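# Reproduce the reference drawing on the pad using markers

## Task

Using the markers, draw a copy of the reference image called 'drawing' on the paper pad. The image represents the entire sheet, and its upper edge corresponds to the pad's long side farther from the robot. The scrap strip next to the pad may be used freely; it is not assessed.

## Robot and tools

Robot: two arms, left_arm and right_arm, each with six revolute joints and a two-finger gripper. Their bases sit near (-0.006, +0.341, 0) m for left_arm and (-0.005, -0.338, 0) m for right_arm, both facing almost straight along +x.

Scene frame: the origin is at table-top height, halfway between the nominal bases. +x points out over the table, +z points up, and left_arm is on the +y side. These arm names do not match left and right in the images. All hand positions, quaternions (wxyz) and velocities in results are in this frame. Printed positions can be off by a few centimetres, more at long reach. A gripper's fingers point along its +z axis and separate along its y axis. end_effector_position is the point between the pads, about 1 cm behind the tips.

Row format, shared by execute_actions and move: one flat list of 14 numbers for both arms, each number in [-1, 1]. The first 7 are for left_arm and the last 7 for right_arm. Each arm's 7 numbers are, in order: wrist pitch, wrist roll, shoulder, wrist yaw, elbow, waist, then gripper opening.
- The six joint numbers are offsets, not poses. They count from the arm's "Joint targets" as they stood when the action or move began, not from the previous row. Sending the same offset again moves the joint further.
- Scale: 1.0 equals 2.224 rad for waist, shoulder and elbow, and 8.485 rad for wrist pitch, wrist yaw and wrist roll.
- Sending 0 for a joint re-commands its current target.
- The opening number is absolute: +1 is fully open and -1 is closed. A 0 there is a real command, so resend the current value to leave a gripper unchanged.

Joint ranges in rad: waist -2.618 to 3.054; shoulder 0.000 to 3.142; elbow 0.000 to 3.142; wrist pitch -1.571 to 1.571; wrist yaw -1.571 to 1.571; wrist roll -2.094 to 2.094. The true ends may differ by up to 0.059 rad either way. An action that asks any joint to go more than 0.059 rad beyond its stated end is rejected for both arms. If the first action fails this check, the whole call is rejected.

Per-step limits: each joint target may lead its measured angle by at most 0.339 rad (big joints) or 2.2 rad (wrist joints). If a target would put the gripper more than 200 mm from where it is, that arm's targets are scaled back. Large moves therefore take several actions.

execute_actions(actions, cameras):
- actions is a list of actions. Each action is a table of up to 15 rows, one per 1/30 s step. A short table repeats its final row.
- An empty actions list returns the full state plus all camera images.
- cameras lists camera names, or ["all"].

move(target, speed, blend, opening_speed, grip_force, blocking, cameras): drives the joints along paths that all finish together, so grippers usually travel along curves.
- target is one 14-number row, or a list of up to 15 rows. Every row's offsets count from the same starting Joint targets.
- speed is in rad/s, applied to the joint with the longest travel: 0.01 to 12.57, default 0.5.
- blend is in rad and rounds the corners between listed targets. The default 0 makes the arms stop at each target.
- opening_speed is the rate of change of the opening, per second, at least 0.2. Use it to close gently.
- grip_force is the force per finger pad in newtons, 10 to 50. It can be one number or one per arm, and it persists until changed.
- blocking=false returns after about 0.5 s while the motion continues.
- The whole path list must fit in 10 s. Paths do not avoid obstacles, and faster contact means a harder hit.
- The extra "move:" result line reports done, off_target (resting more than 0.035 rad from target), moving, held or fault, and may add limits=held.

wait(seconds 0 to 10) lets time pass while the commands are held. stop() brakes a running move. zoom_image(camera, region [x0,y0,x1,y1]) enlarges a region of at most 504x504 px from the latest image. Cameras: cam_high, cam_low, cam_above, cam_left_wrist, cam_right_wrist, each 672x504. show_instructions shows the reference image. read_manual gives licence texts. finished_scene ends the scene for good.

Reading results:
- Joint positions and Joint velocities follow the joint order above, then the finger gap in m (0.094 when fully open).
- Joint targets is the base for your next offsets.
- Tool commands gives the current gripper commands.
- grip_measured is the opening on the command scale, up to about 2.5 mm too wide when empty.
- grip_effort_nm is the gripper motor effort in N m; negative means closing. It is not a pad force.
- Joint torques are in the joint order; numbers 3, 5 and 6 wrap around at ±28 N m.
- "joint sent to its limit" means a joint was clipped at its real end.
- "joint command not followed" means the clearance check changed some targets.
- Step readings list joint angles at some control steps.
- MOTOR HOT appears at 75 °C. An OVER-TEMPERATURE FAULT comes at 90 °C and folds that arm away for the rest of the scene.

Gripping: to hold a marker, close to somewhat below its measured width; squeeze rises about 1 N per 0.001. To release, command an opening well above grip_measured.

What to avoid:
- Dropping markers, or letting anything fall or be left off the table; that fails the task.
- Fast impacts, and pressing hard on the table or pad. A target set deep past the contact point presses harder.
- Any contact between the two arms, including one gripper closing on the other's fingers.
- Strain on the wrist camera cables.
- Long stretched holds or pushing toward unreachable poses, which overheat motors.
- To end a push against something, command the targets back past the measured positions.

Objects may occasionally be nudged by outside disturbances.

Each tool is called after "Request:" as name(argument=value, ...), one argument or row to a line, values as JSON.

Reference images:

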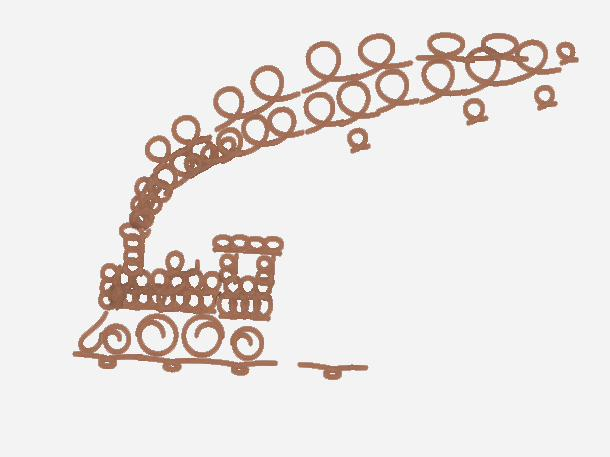

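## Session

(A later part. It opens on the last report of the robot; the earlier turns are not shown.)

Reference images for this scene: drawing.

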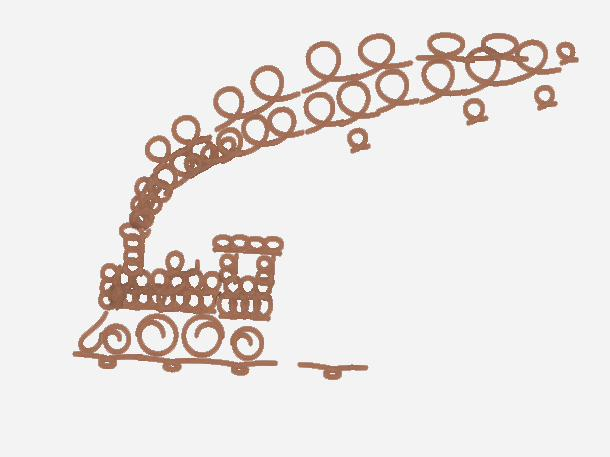

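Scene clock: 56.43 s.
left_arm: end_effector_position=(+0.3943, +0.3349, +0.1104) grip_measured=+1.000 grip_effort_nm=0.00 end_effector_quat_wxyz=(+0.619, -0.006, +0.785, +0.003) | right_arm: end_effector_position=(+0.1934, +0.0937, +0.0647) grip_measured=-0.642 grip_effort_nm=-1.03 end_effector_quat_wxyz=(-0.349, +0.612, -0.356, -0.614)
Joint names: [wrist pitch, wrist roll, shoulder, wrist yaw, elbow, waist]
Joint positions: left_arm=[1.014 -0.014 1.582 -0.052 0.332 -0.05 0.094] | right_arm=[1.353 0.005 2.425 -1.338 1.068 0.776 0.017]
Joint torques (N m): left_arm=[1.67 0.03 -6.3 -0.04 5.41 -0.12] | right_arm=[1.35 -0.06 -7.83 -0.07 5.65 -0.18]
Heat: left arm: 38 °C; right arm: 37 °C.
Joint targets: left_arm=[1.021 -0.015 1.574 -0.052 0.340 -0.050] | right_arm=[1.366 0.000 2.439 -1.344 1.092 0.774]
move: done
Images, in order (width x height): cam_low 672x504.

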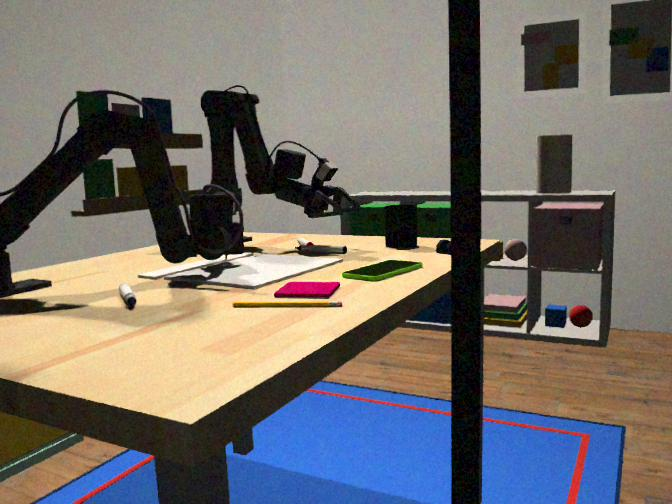

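Request:
execute_actions(
  actions=[
    [[0,0,0,0,0,0,1,0,0,0,0.00057,0,0.00087,-1],[0,0,0,0,0,0,1,0,0,0,0.00106,0,0.00182,-1],[0,0,0,0,0,0,1,0,0,0,0.00145,0,0.00278,-1],[0,0,0,0,0,0,1,0,0,0,0.00172,0,0.00373,-1],[0,0,0,0,0,0,1,0,0,0,0.00187,0,0.00462,-1],[0,0,0,0,0,0,1,0,0,0,0.00187,0,0.00541,-1],[0,0,0,0,0,0,1,0,0,0,0.00174,0,0.00607,-1],[0,0,0,0,0,0,1,0,0,0,0.00148,0,0.00657,-1],[0,0,0,0,0,0,1,0,0,0,0.0011,0,0.00689,-1],[0,0,0,0,0,0,1,0,0,0,0.00062,0,0.00701,-1],[0,0,0,0,0,0,1,0,0,0,0.00005,0,0.00692,-1],[0,0,0,0,0,0,1,0,0,0,-0.00057,0,0.00664,-1],[0,0,0,0,0,0,1,0,0,0,-0.00122,0,0.00618,-1],[0,0,0,0,0,0,1,0,0,0,-0.00188,0,0.00554,-1],[0,0,0,0,0,0,1,0,0,0,-0.0025,0,0.00477,-1]],
    [[0,0,0,0,0,0,1,0,0,0,-0.00057,0,-0.00087,-1],[0,0,0,0,0,0,1,0,0,0,-0.00106,0,-0.00182,-1],[0,0,0,0,0,0,1,0,0,0,-0.00145,0,-0.00278,-1],[0,0,0,0,0,0,1,0,0,0,-0.00172,0,-0.00373,-1],[0,0,0,0,0,0,1,0,0,0,-0.00187,0,-0.00462,-1],[0,0,0,0,0,0,1,0,0,0,-0.00187,0,-0.00541,-1],[0,0,0,0,0,0,1,0,0,0,-0.00174,0,-0.00607,-1],[0,0,0,0,0,0,1,0,0,0,-0.00148,0,-0.00657,-1],[0,0,0,0,0,0,1,0,0,0,-0.0011,0,-0.00689,-1],[0,0,0,0,0,0,1,0,0,0,-0.00062,0,-0.00701,-1],[0,0,0,0,0,0,1,0,0,0,-0.00005,0,-0.00692,-1],[0,0,0,0,0,0,1,0,0,0,0.00057,0,-0.00664,-1],[0,0,0,0,0,0,1,0,0,0,0.00122,0,-0.00618,-1],[0,0,0,0,0,0,1,0,0,0,0.00188,0,-0.00554,-1],[0,0,0,0,0,0,1,0,0,0,0.0025,0,-0.00477,-1]],
  ],
  cameras=["cam_above"],
)

Scene clock: 59.83 s.
left_arm: end_effector_position=(+0.3943, +0.3349, +0.1104) grip_measured=+1.000 grip_effort_nm=0.00 end_effector_quat_wxyz=(+0.619, -0.006, +0.785, +0.003) | right_arm: end_effector_position=(+0.1912, +0.0924, +0.0647) grip_measured=-0.642 grip_effort_nm=-1.03 end_effector_quat_wxyz=(-0.344, +0.615, -0.349, -0.618)
Joint names: [wrist pitch, wrist roll, shoulder, wrist yaw, elbow, waist]
Joint positions: left_arm=[1.014 -0.014 1.582 -0.052 0.332 -0.05 0.094] | right_arm=[1.353 0.005 2.427 -1.357 1.072 0.776 0.017]
Joint torques (N m): left_arm=[1.68 0.05 -6.48 -0.04 5.23 0.02] | right_arm=[1.33 -0.06 -7.97 0.1 5.3 -0.17]
Heat: left arm: 38 °C; right arm: 37 °C.
Joint targets: left_arm=[1.021 -0.015 1.574 -0.052 0.340 -0.050] | right_arm=[1.366 0.000 2.439 -1.344 1.092 0.774]
Step readings (joint positions of left_arm | right_arm):
0: [1.014 -0.014 1.582 -0.052 0.332 -0.050] | [1.353 0.005 2.425 -1.338 1.068 0.776]
1: [1.014 -0.014 1.582 -0.052 0.332 -0.050] | [1.353 0.005 2.425 -1.338 1.068 0.776]
2: [1.014 -0.014 1.582 -0.052 0.332 -0.050] | [1.353 0.005 2.425 -1.338 1.068 0.776]
4: [1.014 -0.014 1.582 -0.052 0.332 -0.050] | [1.353 0.005 2.425 -1.338 1.068 0.776]
8: [1.014 -0.014 1.582 -0.052 0.332 -0.050] | [1.353 0.005 2.425 -1.337 1.068 0.778]
15: [1.014 -0.014 1.582 -0.052 0.332 -0.050] | [1.353 0.005 2.427 -1.343 1.071 0.781]
16: [1.014 -0.014 1.582 -0.052 0.332 -0.050] | [1.353 0.005 2.427 -1.346 1.072 0.781]
17: [1.014 -0.014 1.582 -0.052 0.332 -0.050] | [1.353 0.005 2.427 -1.349 1.072 0.781]
19: [1.014 -0.014 1.582 -0.052 0.332 -0.050] | [1.353 0.005 2.427 -1.356 1.072 0.781]
23: [1.014 -0.014 1.582 -0.052 0.332 -0.050] | [1.353 0.005 2.427 -1.364 1.072 0.778]
30: [1.014 -0.014 1.582 -0.052 0.332 -0.050] | [1.353 0.005 2.427 -1.361 1.072 0.776]
Images, in order (width x height): cam_above 672x504.

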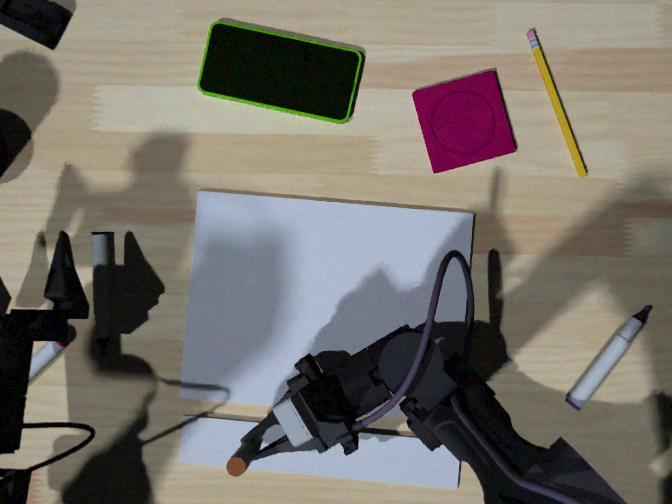

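Request:
move(
  target=[
    [0,0,0,0,0,0,1,0,0,-0.0292,0,0,0,-1],
    [0,0,0,0,0,0,1,0,0,-0.0292,0.01714,0,0.0287,-1],
    [0,0,0,0,0,0,1,0,0,0,0.01714,0,0.0287,-1],
  ],
  speed=[0.4,0.3,0.15],
)

Request:
execute_actions(
  actions=[
    [[0,0,0,0,0,0,1,0,0,0,0.00063,0,0.00094,-1],[0,0,0,0,0,0,1,0,0,0,0.00118,0,0.00194,-1],[0,0,0,0,0,0,1,0,0,0,0.00162,0,0.00295,-1],[0,0,0,0,0,0,1,0,0,0,0.00194,0,0.00392,-1],[0,0,0,0,0,0,1,0,0,0,0.00211,0,0.00482,-1],[0,0,0,0,0,0,1,0,0,0,-0.00104,0,0.0056,-1],[0,0,0,0,0,0,1,0,0,0,-0.00116,0,0.00623,-1],[0,0,0,0,0,0,1,0,0,0,-0.00143,0,0.00668,-1],[0,0,0,0,0,0,1,0,0,0,-0.00182,0,0.00694,-1],[0,0,0,0,0,0,1,0,0,0,-0.00234,0,0.00025,-1],[0,0,0,0,0,0,1,0,0,0,-0.00294,0,0.00008,-1],[0,0,0,0,0,0,1,0,0,0,-0.00361,0,-0.00028,-1],[0,0,0,0,0,0,1,0,0,0,-0.00432,0,-0.00084,-1],[0,0,0,0,0,0,1,0,0,0,-0.00503,0,-0.00155,-1],[0,0,0,0,0,0,1,0,0,0,-0.00571,0,-0.0024,-1]],
    [[0,0,0,0,0,0,1,0,0,0,-0.00063,0,-0.00094,-1],[0,0,0,0,0,0,1,0,0,0,-0.00118,0,-0.00194,-1],[0,0,0,0,0,0,1,0,0,0,-0.00162,0,-0.00295,-1],[0,0,0,0,0,0,1,0,0,0,-0.00194,0,-0.00392,-1],[0,0,0,0,0,0,1,0,0,0,-0.00211,0,-0.00482,-1],[0,0,0,0,0,0,1,0,0,0,0.00104,0,-0.0056,-1],[0,0,0,0,0,0,1,0,0,0,0.00116,0,-0.00623,-1],[0,0,0,0,0,0,1,0,0,0,0.00143,0,-0.00668,-1],[0,0,0,0,0,0,1,0,0,0,0.00182,0,-0.00694,-1],[0,0,0,0,0,0,1,0,0,0,0.00234,0,-0.00025,-1],[0,0,0,0,0,0,1,0,0,0,0.00294,0,-0.00008,-1],[0,0,0,0,0,0,1,0,0,0,0.00361,0,0.00028,-1],[0,0,0,0,0,0,1,0,0,0,0.00432,0,0.00084,-1],[0,0,0,0,0,0,1,0,0,0,0.00503,0,0.00155,-1],[0,0,0,0,0,0,1,0,0,0,0.00571,0,0.0024,-1]],
  ],
)

Request:
move(
  target=[
    [0,0,0,0,0,0,1,0,0,-0.035,0,0,0,-1],
    [0,0,0,0,0,0,1,0,0,-0.08,0,0,-0.16,-1],
  ],
  speed=[0.4,0.5],
  cameras=["cam_above","cam_low"],
)

Request:
zoom_image(
  camera="cam_above",
  region=[170, 400, 300, 480],
)

Scene clock: 65.20 s.
left_arm: end_effector_position=(+0.3943, +0.3349, +0.1104) grip_measured=+1.000 grip_effort_nm=0.00 end_effector_quat_wxyz=(+0.619, -0.006, +0.785, +0.003) | right_arm: end_effector_position=(+0.1877, +0.1174, +0.0651) grip_measured=-0.642 grip_effort_nm=-1.03 end_effector_quat_wxyz=(-0.373, +0.599, -0.374, -0.601)
Joint names: [wrist pitch, wrist roll, shoulder, wrist yaw, elbow, waist]
Joint positions: left_arm=[1.014 -0.014 1.582 -0.052 0.332 -0.05 0.094] | right_arm=[1.359 0.005 2.428 -1.207 1.072 0.837 0.017]
Joint torques (N m): left_arm=[1.65 0.05 -6.48 -0.05 5.2 -0.12] | right_arm=[1.36 -0.06 -8.03 0.08 5.35 0.05]
Heat: left arm: 39 °C; right arm: 37 °C.
Joint targets: left_arm=[1.021 -0.015 1.574 -0.052 0.340 -0.050] | right_arm=[1.366 0.000 2.439 -1.198 1.092 0.838]
move: done

Scene clock: 66.67 s.
left_arm: end_effector_position=(+0.3943, +0.3349, +0.1104) grip_measured=+1.000 grip_effort_nm=0.00 end_effector_quat_wxyz=(+0.619, -0.006, +0.785, +0.003) | right_arm: end_effector_position=(+0.1890, +0.1158, +0.0651) grip_measured=-0.642 grip_effort_nm=-1.03 end_effector_quat_wxyz=(-0.372, +0.600, -0.374, -0.601)
Joint names: [wrist pitch, wrist roll, shoulder, wrist yaw, elbow, waist]
Joint positions: left_arm=[1.014 -0.014 1.582 -0.052 0.332 -0.05 0.094] | right_arm=[1.359 0.005 2.428 -1.214 1.072 0.832 0.017]
Joint torques (N m): left_arm=[1.67 0.02 -6.39 -0.02 5.23 -0.1] | right_arm=[1.34 -0.06 -8.1 0.11 5.38 0.47]
Heat: left arm: 39 °C; right arm: 37 °C.
Joint targets: left_arm=[1.021 -0.015 1.574 -0.052 0.340 -0.050] | right_arm=[1.366 0.000 2.439 -1.198 1.092 0.838]
Step readings (joint positions of left_arm | right_arm):
0: [1.014 -0.014 1.582 -0.052 0.332 -0.050] | [1.359 0.005 2.428 -1.207 1.072 0.837]
1: [1.014 -0.014 1.582 -0.052 0.332 -0.050] | [1.359 0.005 2.428 -1.206 1.072 0.837]
2: [1.014 -0.014 1.582 -0.052 0.332 -0.050] | [1.359 0.005 2.428 -1.206 1.072 0.837]
4: [1.014 -0.014 1.582 -0.052 0.332 -0.050] | [1.359 0.005 2.428 -1.204 1.072 0.838]
8: [1.014 -0.014 1.582 -0.052 0.332 -0.050] | [1.359 0.005 2.428 -1.203 1.072 0.845]
15: [1.014 -0.014 1.582 -0.052 0.332 -0.050] | [1.359 0.005 2.428 -1.218 1.072 0.841]
16: [1.014 -0.014 1.582 -0.052 0.332 -0.050] | [1.359 0.005 2.428 -1.222 1.072 0.840]
17: [1.014 -0.014 1.582 -0.052 0.332 -0.050] | [1.359 0.005 2.428 -1.227 1.072 0.837]
19: [1.014 -0.014 1.582 -0.052 0.332 -0.050] | [1.359 0.005 2.428 -1.235 1.072 0.834]
23: [1.014 -0.014 1.582 -0.052 0.332 -0.050] | [1.359 0.005 2.428 -1.239 1.072 0.829]
30: [1.014 -0.014 1.582 -0.052 0.332 -0.050] | [1.359 0.005 2.428 -1.229 1.072 0.829]

Scene clock: 68.60 s.
left_arm: end_effector_position=(+0.3943, +0.3349, +0.1104) grip_measured=+1.000 grip_effort_nm=0.00 end_effector_quat_wxyz=(+0.619, -0.006, +0.785, +0.003) | right_arm: end_effector_position=(+0.3402, +0.0208, +0.1235) grip_measured=-0.642 grip_effort_nm=-1.03 end_effector_quat_wxyz=(+0.518, -0.537, +0.433, +0.506)
Joint names: [wrist pitch, wrist roll, shoulder, wrist yaw, elbow, waist]
Joint positions: left_arm=[1.014 -0.014 1.582 -0.052 0.332 -0.05 0.094] | right_arm=[1.359 0.005 2.298 -1.204 1.072 0.475 0.017]
Joint torques (N m): left_arm=[1.65 0.04 -6.45 -0.06 5.3 -0.12] | right_arm=[1.31 -0.06 -11.49 0.12 5.94 0.68]
Heat: left arm: 39 °C; right arm: 37 °C.
Joint targets: left_arm=[1.021 -0.015 1.574 -0.052 0.340 -0.050] | right_arm=[1.366 0.000 2.261 -1.198 1.092 0.482]
move: off_target (right_arm); right_arm: the shoulder is farthest, 0.037 rad from its target
Images, in order (width x height): cam_low 672x504, cam_above 672x504.

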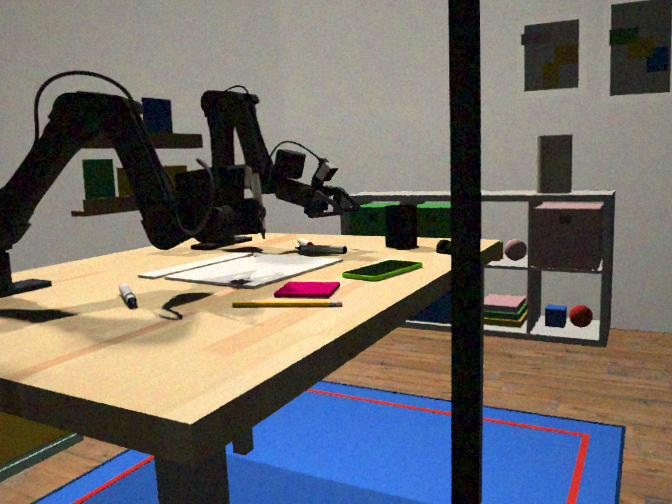

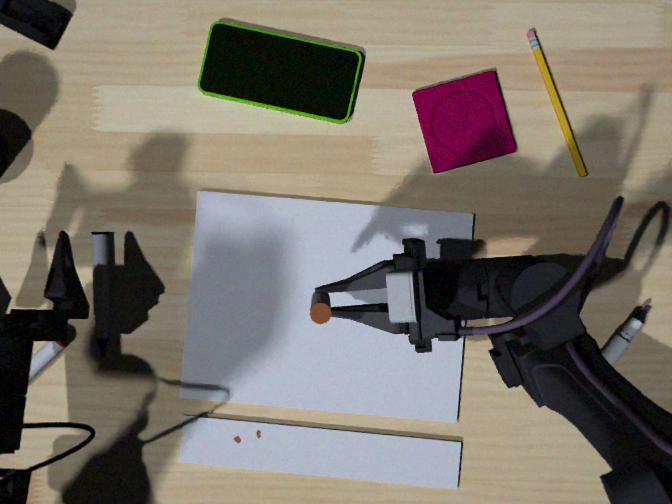

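Scaled by 3.877 from the camera's 672x504 image, which has a finer 960x720 frame.

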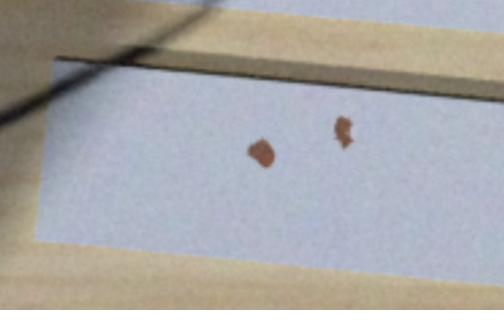

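Request:
zoom_image(
  camera="cam_above",
  region=[180, 170, 240, 215],
)

Request:
zoom_image(
  camera="cam_above",
  region=[440, 190, 500, 235],
)

Request:
zoom_image(
  camera="cam_above",
  region=[430, 390, 490, 435],
)

Request:
zoom_image(
  camera="cam_above",
  region=[165, 380, 225, 425],
)

Request:
zoom_image(
  camera="cam_above",
  region=[225, 420, 275, 457],
)

Scaled by 8.400 from the camera's 672x504 image, which has a finer 960x720 frame.

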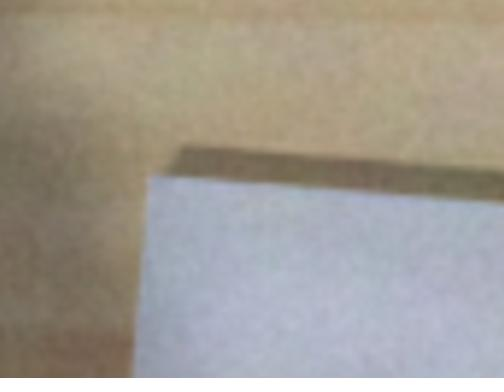

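Scaled by 8.400 from the camera's 672x504 image, which has a finer 960x720 frame.

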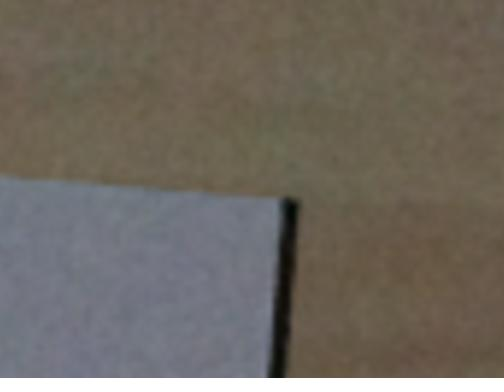

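Scaled by 8.400 from the camera's 672x504 image, which has a finer 960x720 frame.

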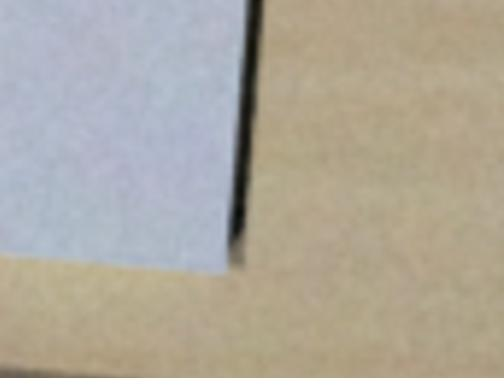

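Scaled by 8.400 from the camera's 672x504 image, which has a finer 960x720 frame.

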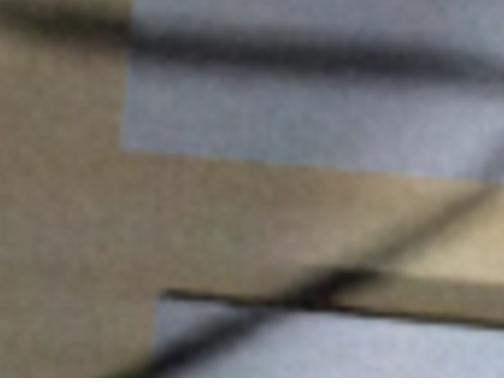

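Scaled by 10.080 from the camera's 672x504 image, which has a finer 960x720 frame.

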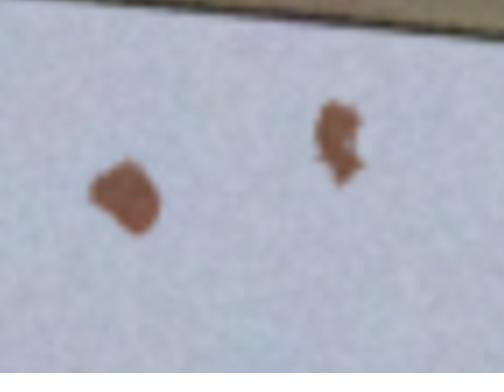

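Request:
move(
  target=[
    [0,0,0,0,0,0,1,0,0,0.0508,0.01606,0,0.191,-1],
    [0,0,0,0,0,0,1,0,0,0.08,0.01606,0,0.191,-1],
    [0,0,0,0,0,0,1,0,0,0.08,0.01764,0,0.19361,-1],
    [0,0,0,0,0,0,1,0,0,0.08,0.01845,0,0.19606,-1],
    [0,0,0,0,0,0,1,0,0,0.08,0.01487,0,0.19769,-1],
    [0,0,0,0,0,0,1,0,0,0.08,0.01376,0,0.19223,-1],
    [0,0,0,0,0,0,1,0,0,0.08,0.01201,0,0.19125,-1],
    [0,0,0,0,0,0,1,0,0,0.08,0.01009,0,0.18918,-1],
    [0,0,0,0,0,0,1,0,0,0.08,0.00851,0,0.18657,-1],
    [0,0,0,0,0,0,1,0,0,0.08,0.00769,0,0.18412,-1],
    [0,0,0,0,0,0,1,0,0,0.08,0.01128,0,0.18248,-1],
    [0,0,0,0,0,0,1,0,0,0.08,0.01239,0,0.18795,-1],
    [0,0,0,0,0,0,1,0,0,0.08,0.01414,0,0.18893,-1],
    [0,0,0,0,0,0,1,0,0,0.08,0.01606,0,0.191,-1],
    [0,0,0,0,0,0,1,0,0,0.08,0.01764,0,0.19361,-1],
  ],
  speed=[0.5,0.12,0.08,0.08,0.08,0.08,0.08,0.08,0.08,0.08,0.08,0.08,0.08,0.08,0.08],
  blend=[0,0,0.004,0.004,0.004,0.004,0.004,0.004,0.004,0.004,0.004,0.004,0.004,0.004,0],
)

Request:
move(
  target=[
    [0,0,0,0,0,0,1,0,0,-0.035,0,0,0,-1],
    [0,0,0,0,0,0,1,0,0,-0.08,0,0,-0.19,-1],
  ],
  speed=[0.4,0.5],
  cameras=["cam_above"],
)

Request:
zoom_image(
  camera="cam_above",
  region=[190, 420, 280, 480],
)

Scene clock: 79.80 s.
left_arm: end_effector_position=(+0.3943, +0.3349, +0.1104) grip_measured=+1.000 grip_effort_nm=0.00 end_effector_quat_wxyz=(+0.619, -0.006, +0.785, +0.003) | right_arm: end_effector_position=(+0.1787, +0.1409, +0.0656) grip_measured=-0.642 grip_effort_nm=-1.03 end_effector_quat_wxyz=(-0.396, +0.585, -0.395, -0.587)
Joint names: [wrist pitch, wrist roll, shoulder, wrist yaw, elbow, waist]
Joint positions: left_arm=[1.014 -0.014 1.582 -0.052 0.332 -0.05 0.094] | right_arm=[1.362 0.005 2.428 -1.064 1.072 0.907 0.017]
Joint torques (N m): left_arm=[1.65 0.05 -6.53 -0.03 5.15 -0.01] | right_arm=[1.39 -0.07 -8.18 0.14 5.48 0.47]
Heat: left arm: 39 °C; right arm: 37 °C.
Joint targets: left_arm=[1.021 -0.015 1.574 -0.052 0.340 -0.050] | right_arm=[1.366 0.000 2.439 -1.049 1.092 0.913]
move: done; blend cut to 0.0034 rad at target 3, 0.0034 rad at target 4, 0.0035 rad at target 9, 0.0035 rad at target 10

Scene clock: 82.00 s.
left_arm: end_effector_position=(+0.3943, +0.3349, +0.1104) grip_measured=+1.000 grip_effort_nm=0.00 end_effector_quat_wxyz=(+0.619, -0.006, +0.785, +0.003) | right_arm: end_effector_position=(+0.3639, +0.0246, +0.1266) grip_measured=-0.642 grip_effort_nm=-1.03 end_effector_quat_wxyz=(+0.555, -0.498, +0.467, +0.474)
Joint names: [wrist pitch, wrist roll, shoulder, wrist yaw, elbow, waist]
Joint positions: left_arm=[1.014 -0.014 1.582 -0.052 0.332 -0.05 0.094] | right_arm=[1.36 0.005 2.298 -1.052 1.072 0.484 0.017]
Joint torques (N m): left_arm=[1.66 0.05 -6.46 -0.06 5.3 0.05] | right_arm=[1.37 -0.06 -11.59 0.09 6.06 0.53]
Heat: left arm: 39 °C; right arm: 37 °C.
Joint targets: left_arm=[1.021 -0.015 1.574 -0.052 0.340 -0.050] | right_arm=[1.366 0.000 2.261 -1.049 1.092 0.490]
move: off_target (right_arm); right_arm: the shoulder is farthest, 0.037 rad from its target
Images, in order (width x height): cam_above 672x504.

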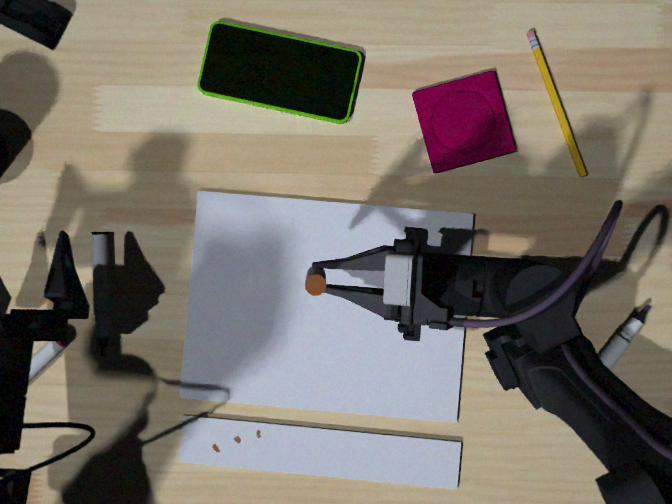

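Scaled by 5.600 from the camera's 672x504 image, which has a finer 960x720 frame.

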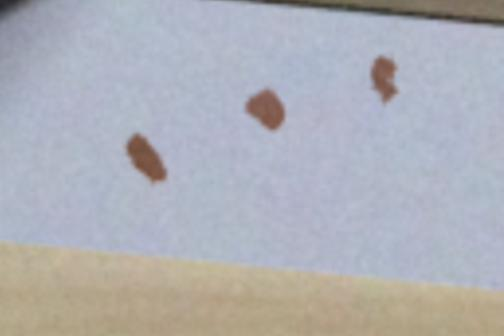

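Request:
zoom_image(
  camera="cam_above",
  region=[200, 430, 230, 460],
)

Scaled by 16.800 from the camera's 672x504 image, which has a finer 960x720 frame.

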